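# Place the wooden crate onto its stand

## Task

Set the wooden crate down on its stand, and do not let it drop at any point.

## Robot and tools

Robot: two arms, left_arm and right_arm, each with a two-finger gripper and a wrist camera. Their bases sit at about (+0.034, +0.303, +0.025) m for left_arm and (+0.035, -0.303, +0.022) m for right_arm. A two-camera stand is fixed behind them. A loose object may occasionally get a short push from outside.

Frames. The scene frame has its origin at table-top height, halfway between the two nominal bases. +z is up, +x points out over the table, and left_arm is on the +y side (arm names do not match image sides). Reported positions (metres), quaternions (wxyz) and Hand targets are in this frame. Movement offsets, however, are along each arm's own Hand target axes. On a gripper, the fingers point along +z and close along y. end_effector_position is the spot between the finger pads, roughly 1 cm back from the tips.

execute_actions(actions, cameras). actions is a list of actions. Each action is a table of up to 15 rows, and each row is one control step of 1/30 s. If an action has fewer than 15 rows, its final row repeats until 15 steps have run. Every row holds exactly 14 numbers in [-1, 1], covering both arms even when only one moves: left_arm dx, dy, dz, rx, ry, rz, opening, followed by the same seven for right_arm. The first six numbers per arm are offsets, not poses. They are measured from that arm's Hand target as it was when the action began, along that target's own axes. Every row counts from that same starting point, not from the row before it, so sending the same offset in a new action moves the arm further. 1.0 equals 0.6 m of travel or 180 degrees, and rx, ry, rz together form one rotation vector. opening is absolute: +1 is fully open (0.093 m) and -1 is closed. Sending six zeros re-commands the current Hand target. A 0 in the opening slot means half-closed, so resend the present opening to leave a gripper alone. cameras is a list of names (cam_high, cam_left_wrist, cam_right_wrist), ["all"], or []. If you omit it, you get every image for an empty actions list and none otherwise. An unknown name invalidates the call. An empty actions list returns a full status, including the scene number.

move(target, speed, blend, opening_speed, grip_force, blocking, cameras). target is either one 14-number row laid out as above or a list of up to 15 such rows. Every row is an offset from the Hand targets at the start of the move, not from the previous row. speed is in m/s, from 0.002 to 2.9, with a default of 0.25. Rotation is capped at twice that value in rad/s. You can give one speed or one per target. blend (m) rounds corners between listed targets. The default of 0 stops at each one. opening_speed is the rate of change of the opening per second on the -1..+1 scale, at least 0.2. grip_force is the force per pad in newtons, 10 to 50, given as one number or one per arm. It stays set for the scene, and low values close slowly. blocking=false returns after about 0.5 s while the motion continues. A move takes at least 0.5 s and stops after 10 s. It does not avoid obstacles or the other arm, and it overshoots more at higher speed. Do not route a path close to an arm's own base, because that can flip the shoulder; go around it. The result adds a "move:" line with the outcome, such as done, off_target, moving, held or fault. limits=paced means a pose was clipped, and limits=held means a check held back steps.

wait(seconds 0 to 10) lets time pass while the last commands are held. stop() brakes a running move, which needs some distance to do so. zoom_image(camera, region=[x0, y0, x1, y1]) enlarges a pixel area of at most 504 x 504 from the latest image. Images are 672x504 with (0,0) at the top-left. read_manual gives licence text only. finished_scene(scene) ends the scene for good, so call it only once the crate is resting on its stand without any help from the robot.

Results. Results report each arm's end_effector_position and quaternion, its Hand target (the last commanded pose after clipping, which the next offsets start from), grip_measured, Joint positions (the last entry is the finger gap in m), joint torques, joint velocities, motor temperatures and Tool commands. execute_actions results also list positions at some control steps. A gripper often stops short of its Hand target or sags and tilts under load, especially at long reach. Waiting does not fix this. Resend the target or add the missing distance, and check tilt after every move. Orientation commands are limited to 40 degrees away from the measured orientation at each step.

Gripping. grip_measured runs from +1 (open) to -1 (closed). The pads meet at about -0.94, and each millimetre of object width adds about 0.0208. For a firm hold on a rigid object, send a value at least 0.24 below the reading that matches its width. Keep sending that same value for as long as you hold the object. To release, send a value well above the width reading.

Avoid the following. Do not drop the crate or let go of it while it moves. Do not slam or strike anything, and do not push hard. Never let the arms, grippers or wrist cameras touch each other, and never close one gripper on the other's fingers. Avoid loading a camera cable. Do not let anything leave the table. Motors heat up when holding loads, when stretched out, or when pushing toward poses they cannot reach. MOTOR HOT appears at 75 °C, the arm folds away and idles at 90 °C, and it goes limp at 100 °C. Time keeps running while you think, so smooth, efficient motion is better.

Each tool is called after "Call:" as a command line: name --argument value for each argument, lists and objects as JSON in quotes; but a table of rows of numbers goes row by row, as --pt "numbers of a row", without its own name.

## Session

Call:
execute_actions --actions '[]'

Call:
zoom_image --camera "cam_high" --region '[180, 80, 530, 340]'

Scene clock: 0.00 s.
left_arm: end_effector_position=(+0.4217, +0.3170, +0.1073) grip_measured=+1.000 end_effector_quat_wxyz=(+0.563, -0.034, +0.825, +0.025) | right_arm: end_effector_position=(+0.4060, -0.3217, +0.0962) grip_measured=+1.000 end_effector_quat_wxyz=(+0.551, +0.040, +0.830, -0.078)
Joint positions: left_arm=[0.024 1.561 0.362 0.825 -0.079 -0.028 0.093] | right_arm=[0.052 1.534 0.311 0.824 0.216 -0.002 0.093]
Joint velocities: within noise
Joint torques (N m): no reading
Motor temperatures (°C): left_arm=[29 29 33 28 28 26 27] | right_arm=[31 28 31 32 27 25 29]
Heat: left arm: 33 °C; right arm: 32 °C.
Hand target: left_arm +0.4285, +0.3163, +0.1229; +0.583, -0.036, +0.811, +0.021 | right_arm +0.4110, -0.3208, +0.1061; +0.564, +0.042, +0.822, -0.073
Tool commands: left_gripper/opening=+1.0 right_gripper/opening=+1.0

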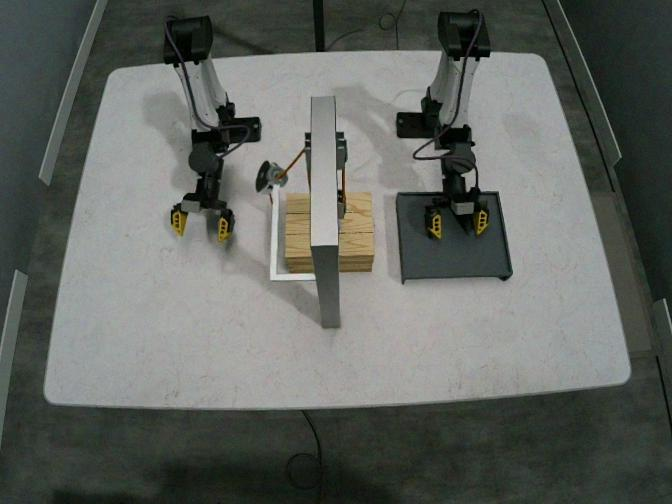

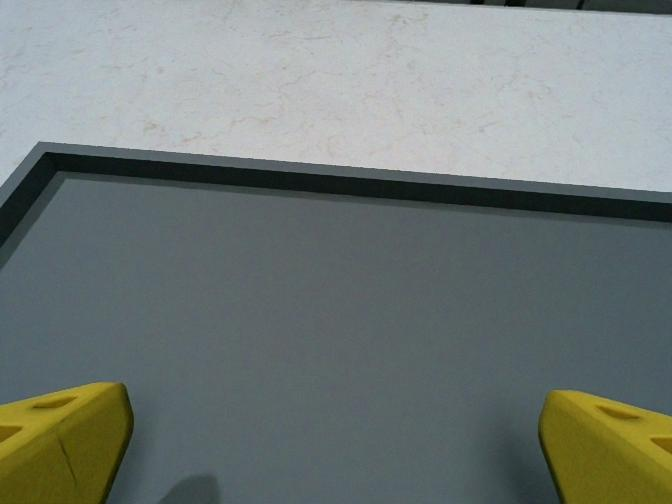

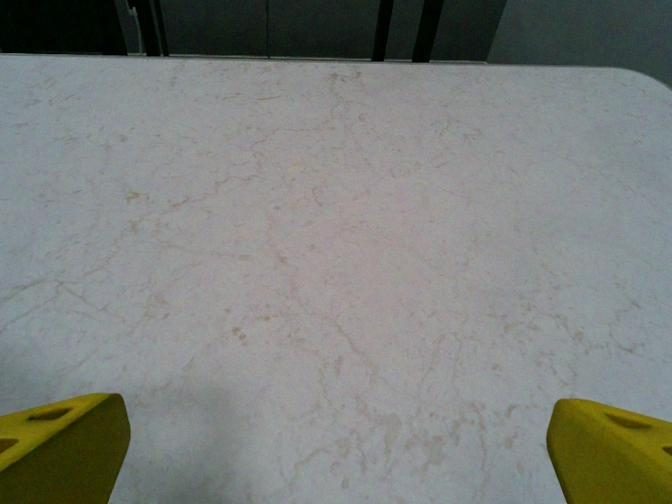

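Scaled by 1.440 from the camera's 672x504 image, which has a finer 960x720 frame.

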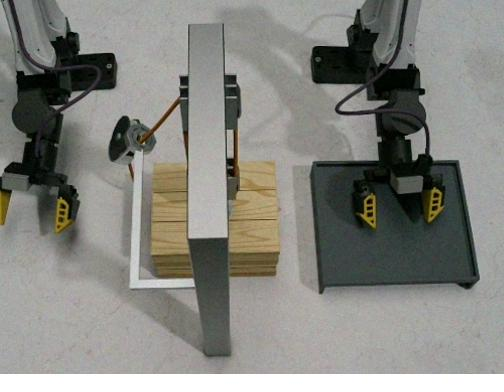

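Call:
move --pt "-0.2113 0.1437 -0.1437 -0.1132 0.2 -0.2327 1 -0.0042 0.1427 -0.2627 -0.2956 -0.0816 -0.051 1" --pt "-0.1068 0.3905 -0.0428 -0.2264 0.4011 -0.4653 1 -0.0372 0.2992 -0.1843 -0.2956 -0.0816 -0.051 1" --speed '[0.5, 0.25]' --blend '[0.02, 0]' --cameras '["all"]'

Scene clock: 23.87 s.
left_arm: end_effector_position=(+0.4040, +0.5529, +0.1809) grip_measured=+1.000 end_effector_quat_wxyz=(-0.025, +0.710, -0.690, +0.140) | right_arm: end_effector_position=(+0.3339, -0.1293, +0.1312) grip_measured=+1.000 end_effector_quat_wxyz=(+0.580, -0.288, +0.717, +0.257)
Joint positions: left_arm=[0.719 2.235 2.276 -1.532 0.274 -0.914 0.093] | right_arm=[0.297 1.462 0.185 1.054 -0.496 -0.072 0.093]
Joint torques (N m): left_arm=[-0.09 -10.37 8.64 0.05 0.21 0.04] | right_arm=[0.68 -2.85 6.65 3.09 0.01 0.03]
Motor temperatures (°C): left_arm=[29 32 36 32 28 26 27] | right_arm=[30 29 34 38 27 25 29]
Heat: left arm: 36 °C; right arm: 38 °C.
Hand target: left_arm +0.4052, +0.5500, +0.1903; +0.122, +0.696, -0.697, +0.122 | right_arm +0.3444, -0.1250, +0.1528; +0.612, -0.287, +0.692, +0.253
Off the commanded pose: left_arm 0.010 m, 17 deg | right_arm 0.024 m, 5 deg.
joint sent to its limit (left arm) — joint 4 (wrist pitch), lower limit. The joint targets are off in position and orientation.
move: off_target (left_arm, right_arm)

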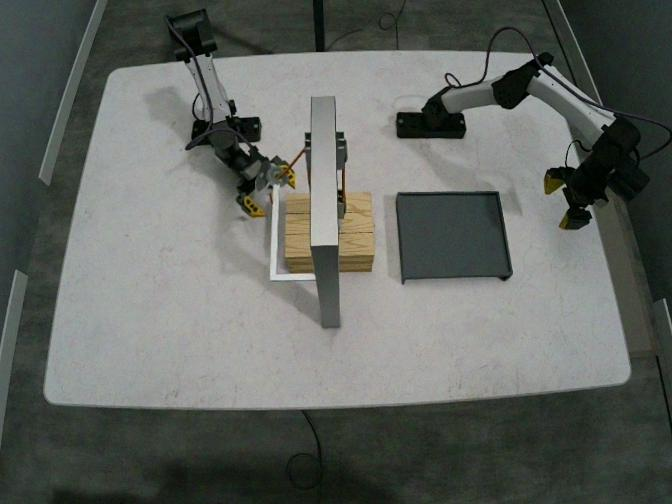

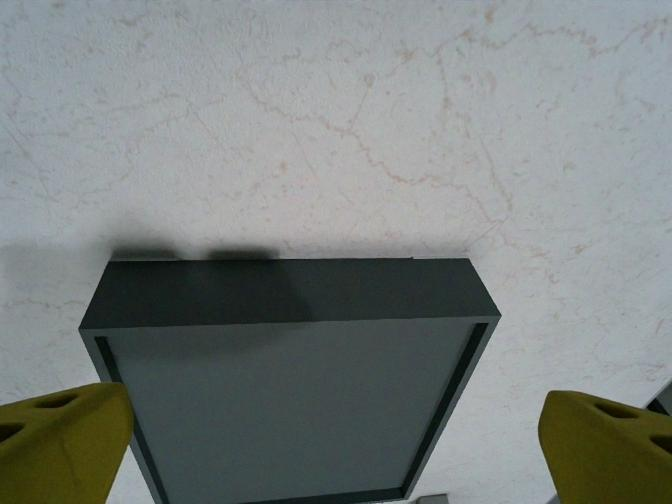

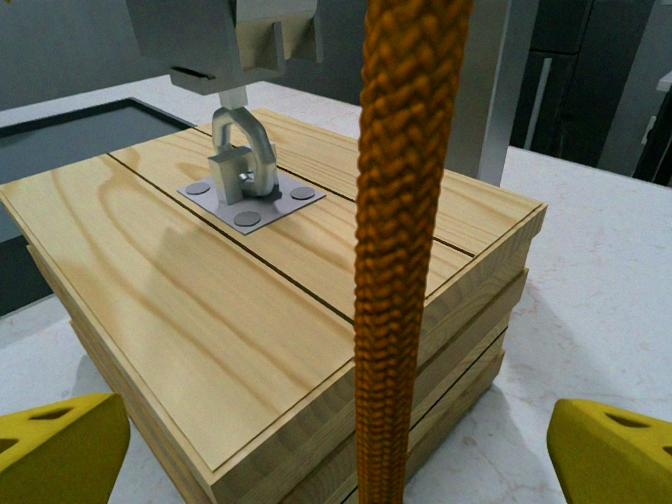

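Call:
move --target '[-0.063,0,0.2218,0,0,0,1,0,0,0,0,0,0,-1]' --speed 0.3 --cameras '["all"]'

Scene clock: 29.23 s.
left_arm: end_effector_position=(+0.3990, +0.5375, +0.0397) grip_measured=+1.000 end_effector_quat_wxyz=(+0.139, +0.699, -0.691, +0.122) | right_arm: end_effector_position=(+0.3339, -0.1293, +0.1312) grip_measured=-0.967 end_effector_quat_wxyz=(+0.580, -0.288, +0.717, +0.257)
Joint positions: left_arm=[0.699 2.551 2.243 -1.519 0.274 -0.871 0.093] | right_arm=[0.297 1.462 0.185 1.054 -0.496 -0.072 0]
Joint torques (N m): left_arm=[-0.65 -13.08 8.05 -0.33 0.04 0.17] | right_arm=[0.62 -2.81 6.68 3.12 0.03 0]
Heat: left arm: 36 °C; right arm: 40 °C.
Hand target: left_arm +0.4053, +0.5402, +0.0523; +0.122, +0.696, -0.697, +0.122 | right_arm +0.3444, -0.1250, +0.1528; +0.612, -0.287, +0.692, +0.253
Off the commanded pose: left_arm 0.014 m, 2 deg | right_arm 0.024 m, 5 deg.
move: off_target (left_arm, right_arm)

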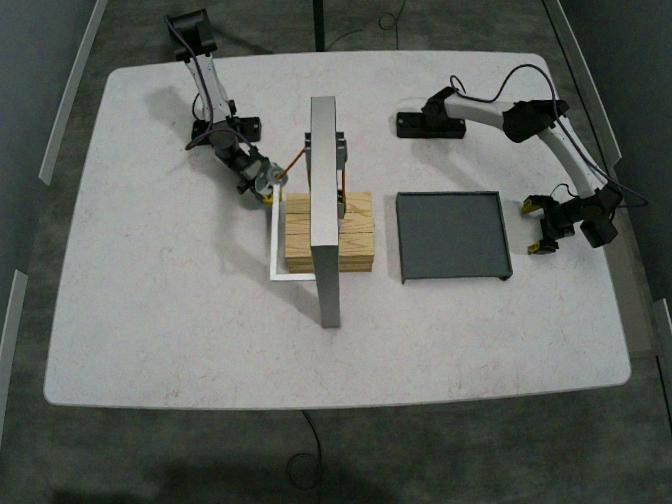

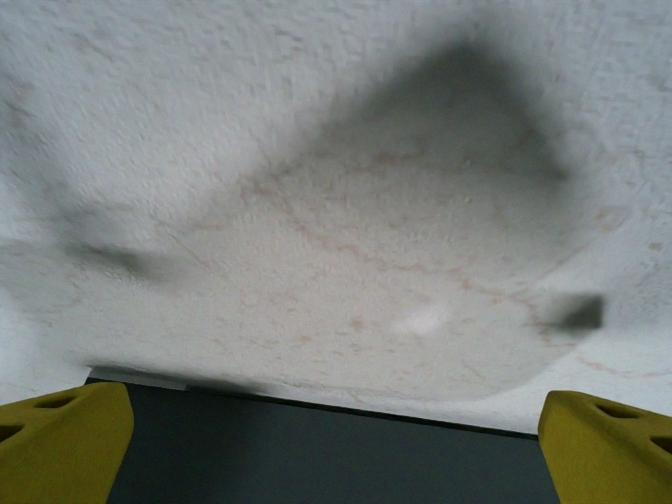

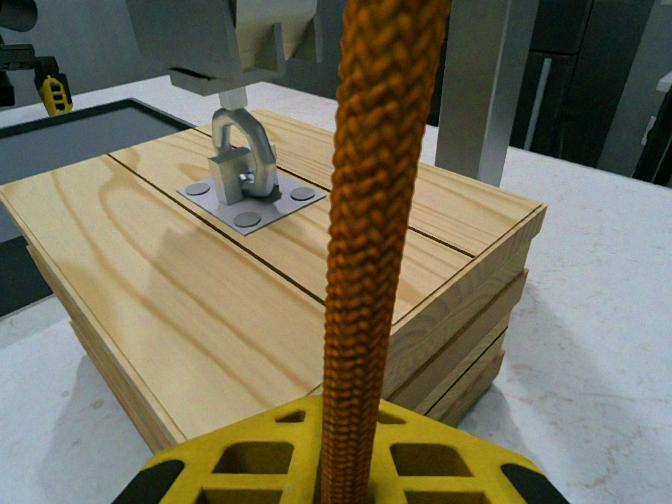

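Call:
move --pt "0 0 0 0 0 0 1 -0.0077 -0.1127 -0.1013 -0.0276 0 -0.0034 -1" --pt "0 0 0 0 0 0 1 0.0703 -0.2652 -0.2585 0.0276 0 0.0034 -1" --pt "0 0 0 0 0 0 1 0.1343 -0.4322 -0.4387 0.1268 0 0.0156 -1" --pt "0 0 0 0 0 0 1 0.1697 -0.5853 -0.5887 0.204 0 0.0251 -1" --speed 0.13 --blend '[0.03, 0.03, 0.03, 0]' --cameras '["all"]'

Call:
zoom_image --camera "cam_high" --region '[270, 130, 510, 310]'

Scene clock: 45.07 s.
left_arm: end_effector_position=(+0.3986, +0.5381, +0.0397) grip_measured=+1.000 end_effector_quat_wxyz=(+0.139, +0.700, -0.690, +0.122) | right_arm: end_effector_position=(+0.3427, -0.5083, +0.1117) grip_measured=-0.967 end_effector_quat_wxyz=(+0.689, -0.202, +0.678, +0.161)
Joint positions: left_arm=[0.701 2.551 2.243 -1.519 0.274 -0.871 0.093] | right_arm=[-1.056 2.191 0.719 1.467 -1.58 -0.066 0]
Joint torques (N m): left_arm=[-0.61 -13.08 8.03 -0.34 0.04 0.16] | right_arm=[-14.12 -1.98 10.41 1.1 1.75 0.49]
Motor temperatures (°C): left_arm=[29 39 38 30 28 26 27] | right_arm=[33 29 35 41 28 25 30]
Heat: left arm: 39 °C; right arm: 41 °C.
Hand target: left_arm +0.4053, +0.5402, +0.0523; +0.122, +0.696, -0.697, +0.122 | right_arm +0.3360, -0.6301, +0.0953; +0.661, -0.052, +0.747, +0.046
Off the commanded pose: left_arm 0.014 m, 2 deg | right_arm 0.123 m, 23 deg.
move: off_target (left_arm, right_arm)

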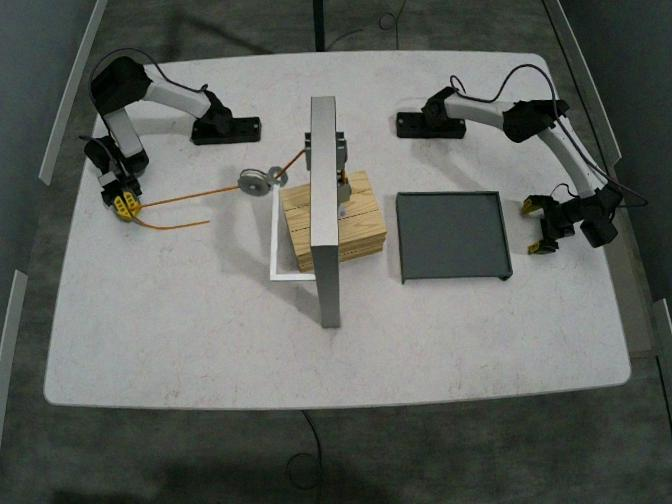

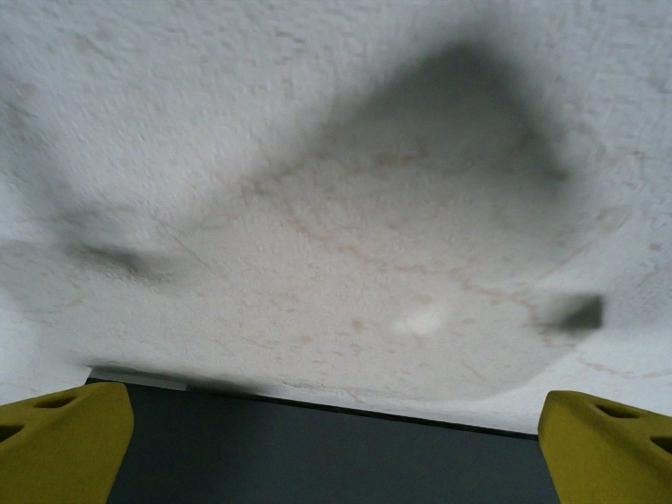

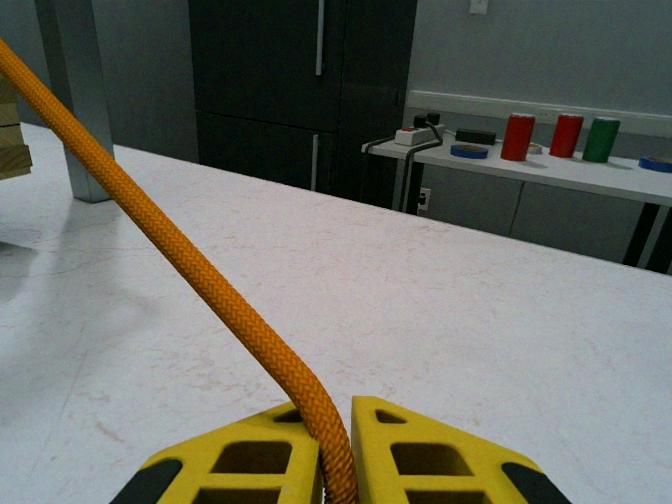

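Scaled by 2.100 from the camera's 672x504 image, which has a finer 960x720 frame.

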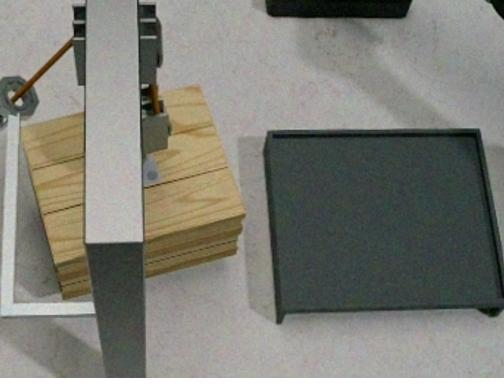

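Call:
move --target '[0.0705,0,0.0257,0,0,0,1,0.0018,-0.1073,-0.015,0,0,0,-1]' --speed 0.13 --cameras '["cam_high"]'

Call:
zoom_image --camera "cam_high" --region '[270, 130, 510, 310]'

Scene clock: 59.83 s.
left_arm: end_effector_position=(+0.3975, +0.4961, +0.0299) grip_measured=+1.000 end_effector_quat_wxyz=(+0.149, +0.694, -0.695, +0.113) | right_arm: end_effector_position=(+0.3638, -0.5786, +0.1104) grip_measured=-0.967 end_effector_quat_wxyz=(+0.693, -0.200, +0.679, +0.136)
Joint positions: left_arm=[0.623 2.442 2.002 -1.39 0.275 -0.933 0.093] | right_arm=[-1.096 2.349 1.024 1.467 -1.58 0.049 0]
Joint torques (N m): left_arm=[-0.54 -16.47 4.66 -0.18 0.18 0] | right_arm=[-14.23 -3.34 10.93 0.88 1.33 0.54]
Motor temperatures (°C): left_arm=[29 45 38 30 28 26 27] | right_arm=[41 29 39 38 30 25 30]
Heat: left arm: 45 °C; right arm: 41 °C.
Hand target: left_arm +0.4052, +0.4952, +0.0522; +0.122, +0.696, -0.697, +0.122 | right_arm +0.3359, -0.6951, +0.0954; +0.661, -0.052, +0.747, +0.046
Off the commanded pose: left_arm 0.024 m, 3 deg | right_arm 0.121 m, 22 deg.
move: off_target (left_arm, right_arm)
Images, in order (width x height): cam_high 672x504.

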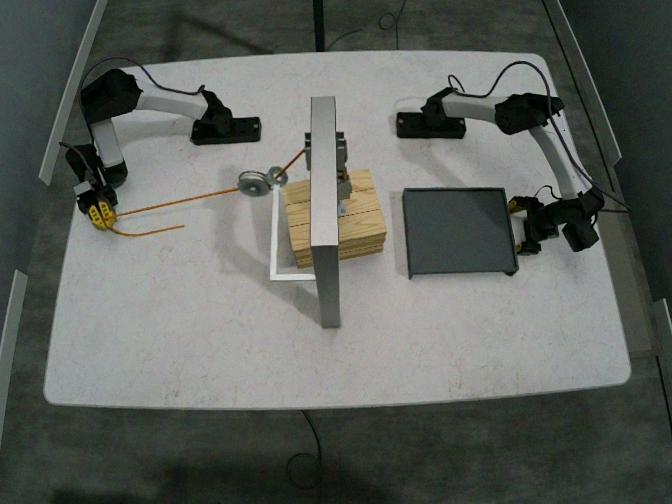

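Scaled by 2.100 from the camera's 672x504 image, which has a finer 960x720 frame.

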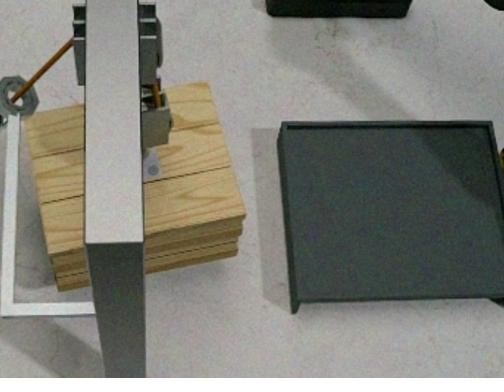

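Call:
move --target '[0.1567,-0.0067,0.062,0,0,0,1,0,0,0,0,0,0,-1]' --speed 0.15 --cameras '["cam_high","cam_left_wrist"]'

Call:
zoom_image --camera "cam_high" --region '[270, 130, 510, 310]'

Scene clock: 75.30 s.
left_arm: end_effector_position=(+0.4037, +0.4072, +0.0298) grip_measured=+1.000 end_effector_quat_wxyz=(+0.127, +0.690, -0.706, +0.097) | right_arm: end_effector_position=(+0.3638, -0.5786, +0.1104) grip_measured=-0.967 end_effector_quat_wxyz=(+0.693, -0.199, +0.679, +0.137)
Joint positions: left_arm=[0.417 2.235 1.657 -1.161 0.275 -1.131 0.093] | right_arm=[-1.096 2.349 1.024 1.467 -1.58 0.052 0]
Joint torques (N m): left_arm=[-1.28 -14.46 4.21 -0.15 0.51 -0.2] | right_arm=[-14.26 -3.23 11.03 0.9 1.34 0.56]
Motor temperatures (°C): left_arm=[29 57 38 30 28 26 27] | right_arm=[47 29 44 37 31 26 31]
Heat: left arm: 57 °C; right arm: 47 °C.
Hand target: left_arm +0.4092, +0.3941, +0.0492; +0.122, +0.696, -0.697, +0.122 | right_arm +0.3359, -0.6951, +0.0954; +0.661, -0.052, +0.747, +0.046
Off the commanded pose: left_arm 0.024 m, 3 deg | right_arm 0.121 m, 22 deg.
move: off_target (left_arm, right_arm)
Images, in order (width x height): cam_high 672x504, cam_left_wrist 672x504.

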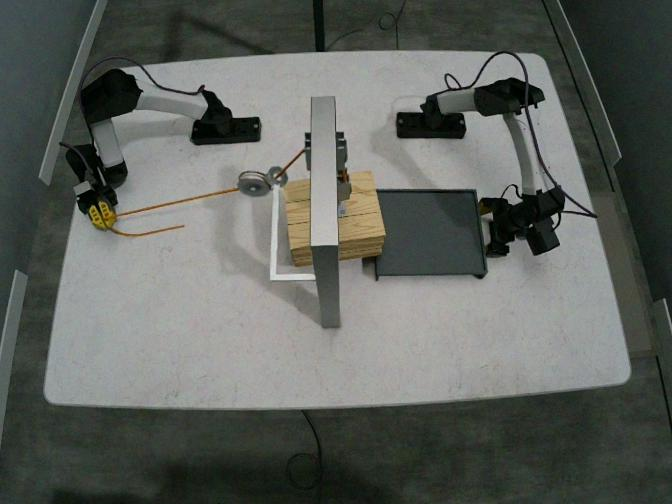

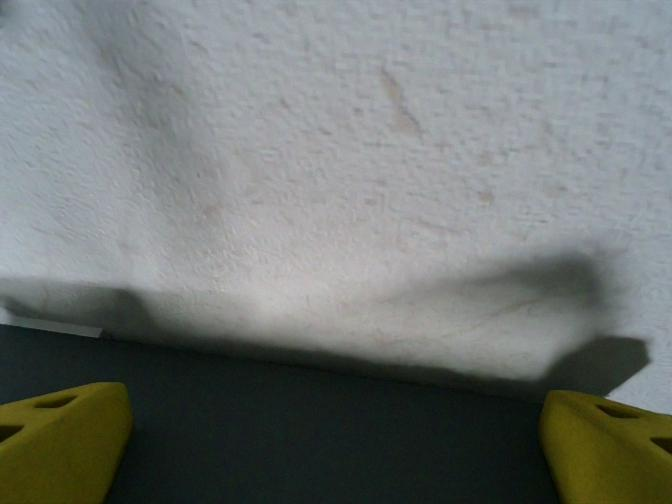

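Scaled by 2.100 from the camera's 672x504 image, which has a finer 960x720 frame.

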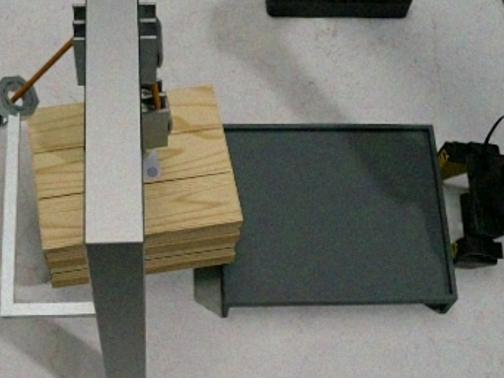

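Call:
move --target '[0.3901,-0.0233,0.1419,0,0,0,1,0,0,0,0,0,0,-1]' --speed 0.15 --cameras '["cam_high"]'

Call:
zoom_image --camera "cam_high" --region '[230, 130, 470, 310]'

Scene clock: 80.93 s.
left_arm: end_effector_position=(+0.4108, +0.1615, +0.0356) grip_measured=+1.000 end_effector_quat_wxyz=(+0.113, +0.697, -0.703, +0.089) | right_arm: end_effector_position=(+0.3638, -0.5786, +0.1104) grip_measured=-0.967 end_effector_quat_wxyz=(+0.693, -0.199, +0.679, +0.137)
Joint positions: left_arm=[-0.218 2.115 1.497 -0.917 0.287 -1.809 0.093] | right_arm=[-1.096 2.349 1.024 1.467 -1.58 0.052 0]
Joint torques (N m): left_arm=[-1.03 -9.62 8.64 0.33 0.53 -0.12] | right_arm=[-14.17 -3.23 11 0.9 1.32 0.56]
Motor temperatures (°C): left_arm=[29 58 37 30 28 26 27] | right_arm=[48 29 46 36 31 26 31]
Heat: left arm: 58 °C; right arm: 48 °C.
Hand target: left_arm +0.4229, +0.1450, +0.0489; +0.122, +0.696, -0.697, +0.122 | right_arm +0.3359, -0.6951, +0.0954; +0.661, -0.052, +0.747, +0.046
Off the commanded pose: left_arm 0.024 m, 4 deg | right_arm 0.121 m, 22 deg.
move: off_target (left_arm, right_arm)
Images, in order (width x height): cam_high 672x504.

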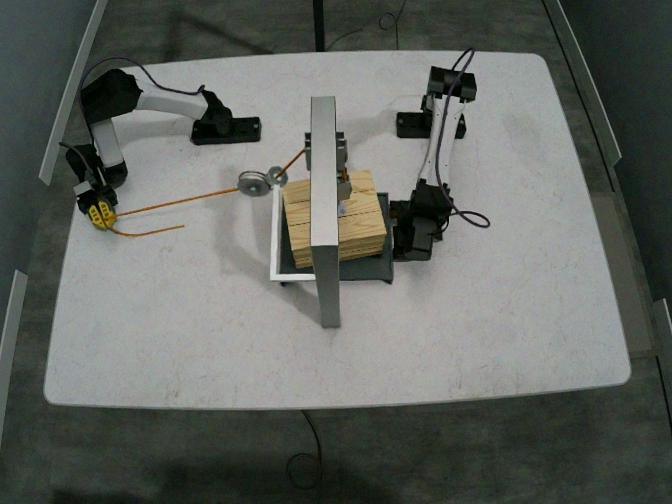

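Scaled by 2.100 from the camera's 672x504 image, which has a finer 960x720 frame.

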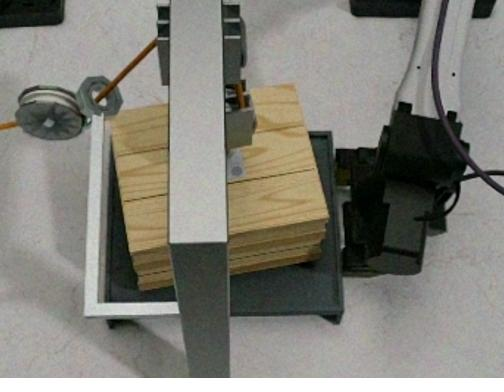

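Call:
move --pt "0 0 0 0 0 0 1 -0.0135 0.3053 0.0415 -0.0551 0 -0.0068 -1" --pt "0 0 0 0 0 0 1 -0.0298 0.5373 0.0657 -0.0937 0 -0.0115 -1" --speed '[0.1, 0.06]' --blend '[0.03, 0]' --cameras '["cam_high","cam_right_wrist"]'

Call:
zoom_image --camera "cam_high" --region '[230, 130, 470, 310]'

Call:
zoom_image --camera "cam_right_wrist" --region '[0, 0, 280, 420]'

Scene clock: 93.13 s.
left_arm: end_effector_position=(+0.4108, +0.1615, +0.0356) grip_measured=+1.000 end_effector_quat_wxyz=(+0.113, +0.697, -0.703, +0.089) | right_arm: end_effector_position=(+0.3299, -0.3680, +0.1004) grip_measured=-0.967 end_effector_quat_wxyz=(+0.638, -0.153, +0.737, +0.162)
Joint positions: left_arm=[-0.218 2.115 1.497 -0.917 0.287 -1.809 0.093] | right_arm=[-0.757 1.76 0.197 1.191 -1.192 -0.304 0]
Joint torques (N m): left_arm=[-1.02 -9.62 8.62 0.33 0.53 -0.12] | right_arm=[0.65 -5.98 2.54 2.26 -0.14 -0.06]
Motor temperatures (°C): left_arm=[29 53 38 30 28 26 27] | right_arm=[48 30 46 37 31 26 31]
Heat: left arm: 53 °C; right arm: 48 °C.
Hand target: left_arm +0.4229, +0.1450, +0.0489; +0.122, +0.696, -0.697, +0.122 | right_arm +0.3320, -0.3701, +0.1081; +0.647, -0.162, +0.731, +0.143
Off the commanded pose: left_arm 0.024 m, 4 deg | right_arm 0.008 m, 3 deg.
move: off_target (left_arm, right_arm)
Images, in order (width x height): cam_high 672x504, cam_right_wrist 672x504.

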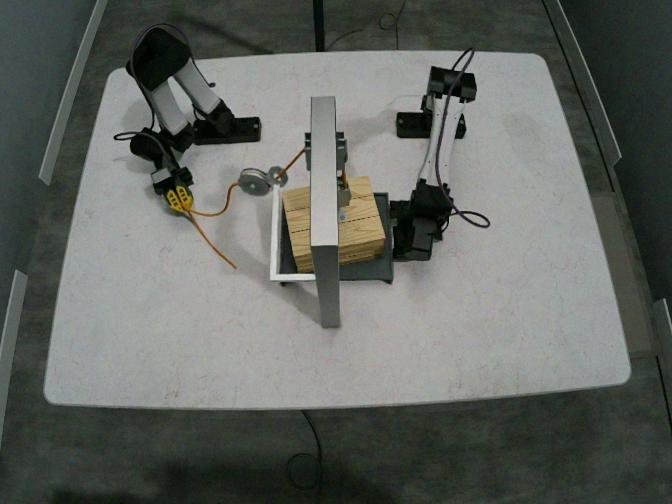

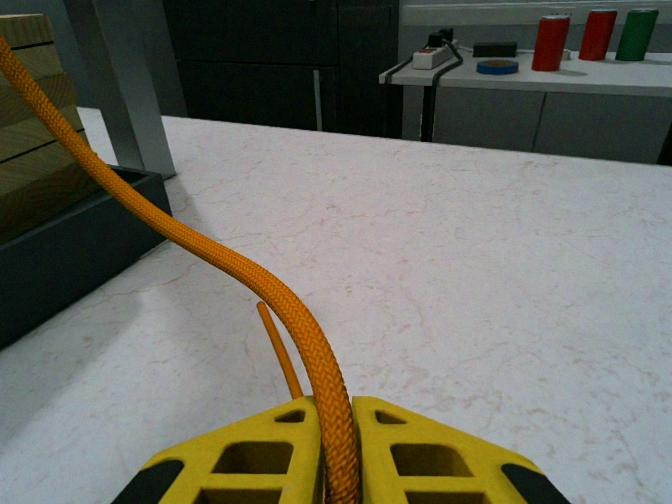

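Scaled by 2.100 from the camera's 672x504 image, which has a finer 960x720 frame.

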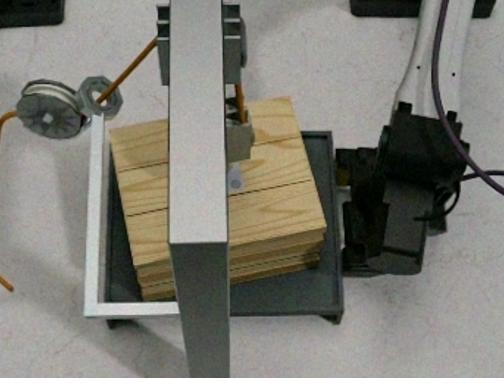

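Scaled by 1.200 from the camera's 672x504 image, which has a finer 960x720 frame.

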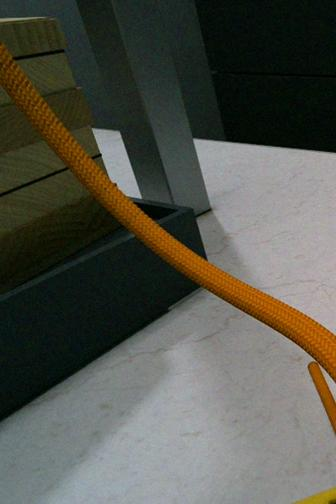

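Call:
move --pt "-0.1937 0 -0.2478 0 0 0 1 0 0 0 0 0 0 0.3" --pt "-0.1937 0 -0.2478 0 0 0 1 0 0 -0.13 0 0 0 0.3" --speed 0.25 --cameras '["all"]'

Call:
zoom_image --camera "cam_left_wrist" --region '[130, 300, 580, 504]'

Call:
zoom_image --camera "cam_right_wrist" --region '[0, 60, 260, 400]'

Call:
zoom_image --camera "cam_high" --region '[230, 130, 470, 310]'

Scene clock: 104.33 s.
left_arm: end_effector_position=(+0.4220, +0.3075, +0.1372) grip_measured=+1.000 end_effector_quat_wxyz=(+0.122, +0.699, -0.696, +0.115) | right_arm: end_effector_position=(+0.2608, -0.3969, +0.1108) grip_measured=+0.298 end_effector_quat_wxyz=(+0.676, -0.116, +0.714, +0.141)
Joint positions: left_arm=[0.176 2.069 1.828 -1.393 0.332 -1.411 0.093] | right_arm=[-1.146 1.542 0.146 0.662 -1.501 -0.687 0.059]
Joint torques (N m): left_arm=[-0.72 -9.69 8.55 -0.19 0.2 0.16] | right_arm=[-0.16 -4.21 5.18 1.28 -0.63 -0.33]
Motor temperatures (°C): left_arm=[29 50 38 29 28 26 27] | right_arm=[43 30 42 39 30 25 31]
Heat: left arm: 50 °C; right arm: 43 °C.
Hand target: left_arm +0.4230, +0.3049, +0.1491; +0.122, +0.696, -0.697, +0.122 | right_arm +0.2619, -0.4028, +0.1176; +0.647, -0.162, +0.731, +0.143
Off the commanded pose: left_arm 0.012 m, 1 deg | right_arm 0.009 m, 7 deg.
move: off_target (left_arm, right_arm)

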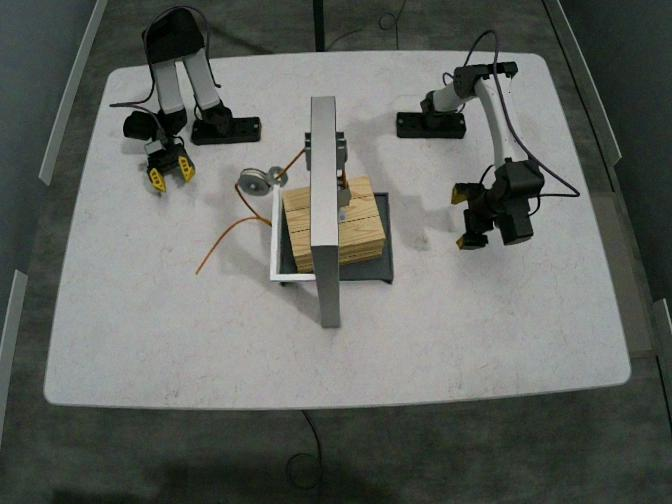

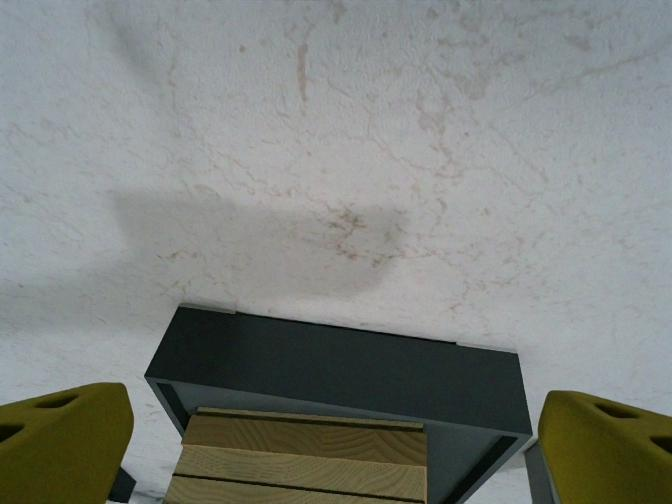

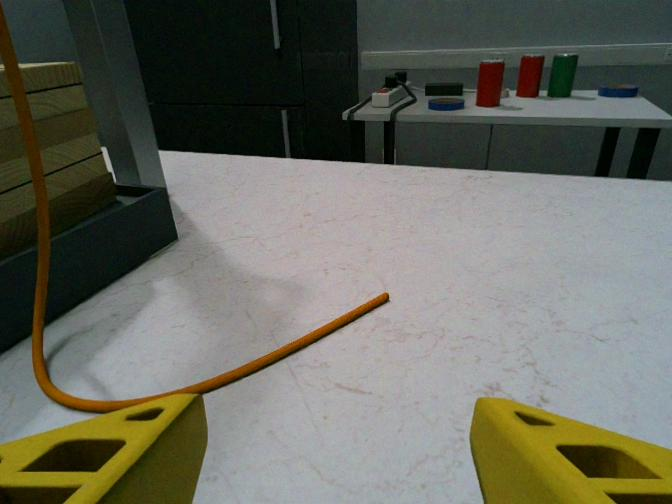

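Scaled by 1.120 from the camera's 672x504 image, which has a finer 960x720 frame.

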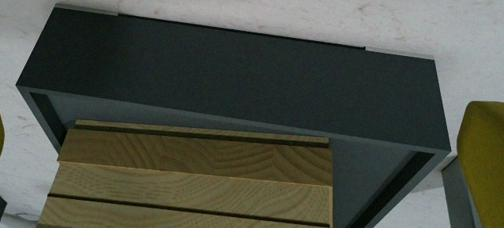

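Scaled by 1.482 from the camera's 672x504 image, which has a finer 960x720 frame.

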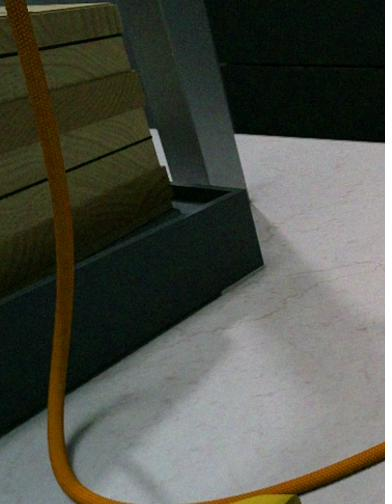

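Scaled by 2.100 from the camera's 672x504 image, which has a finer 960x720 frame.

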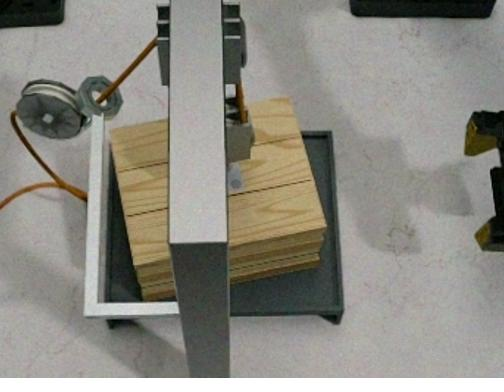

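Call:
zoom_image --camera "cam_right_wrist" --region '[0, 150, 200, 300]'

Call:
zoom_image --camera "cam_high" --region '[290, 130, 410, 220]'

Call:
zoom_image --camera "cam_left_wrist" --region '[140, 370, 440, 504]'

Scaled by 2.520 from the camera's 672x504 image, which has a finer 960x720 frame.

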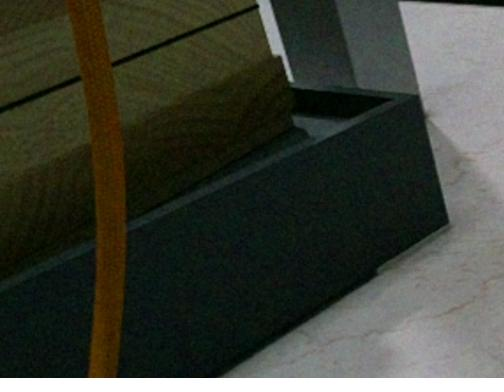

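Scaled by 4.200 from the camera's 672x504 image, which has a finer 960x720 frame.

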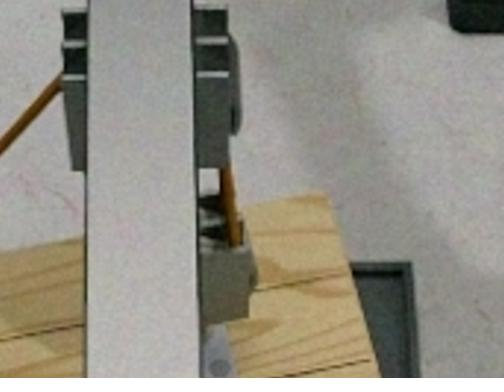

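Scaled by 1.680 from the camera's 672x504 image, which has a finer 960x720 frame.

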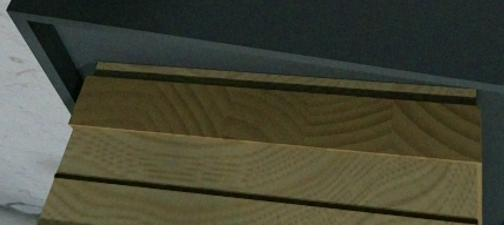

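Call:
finished_scene --scene 2

The scene is finished: the task was done.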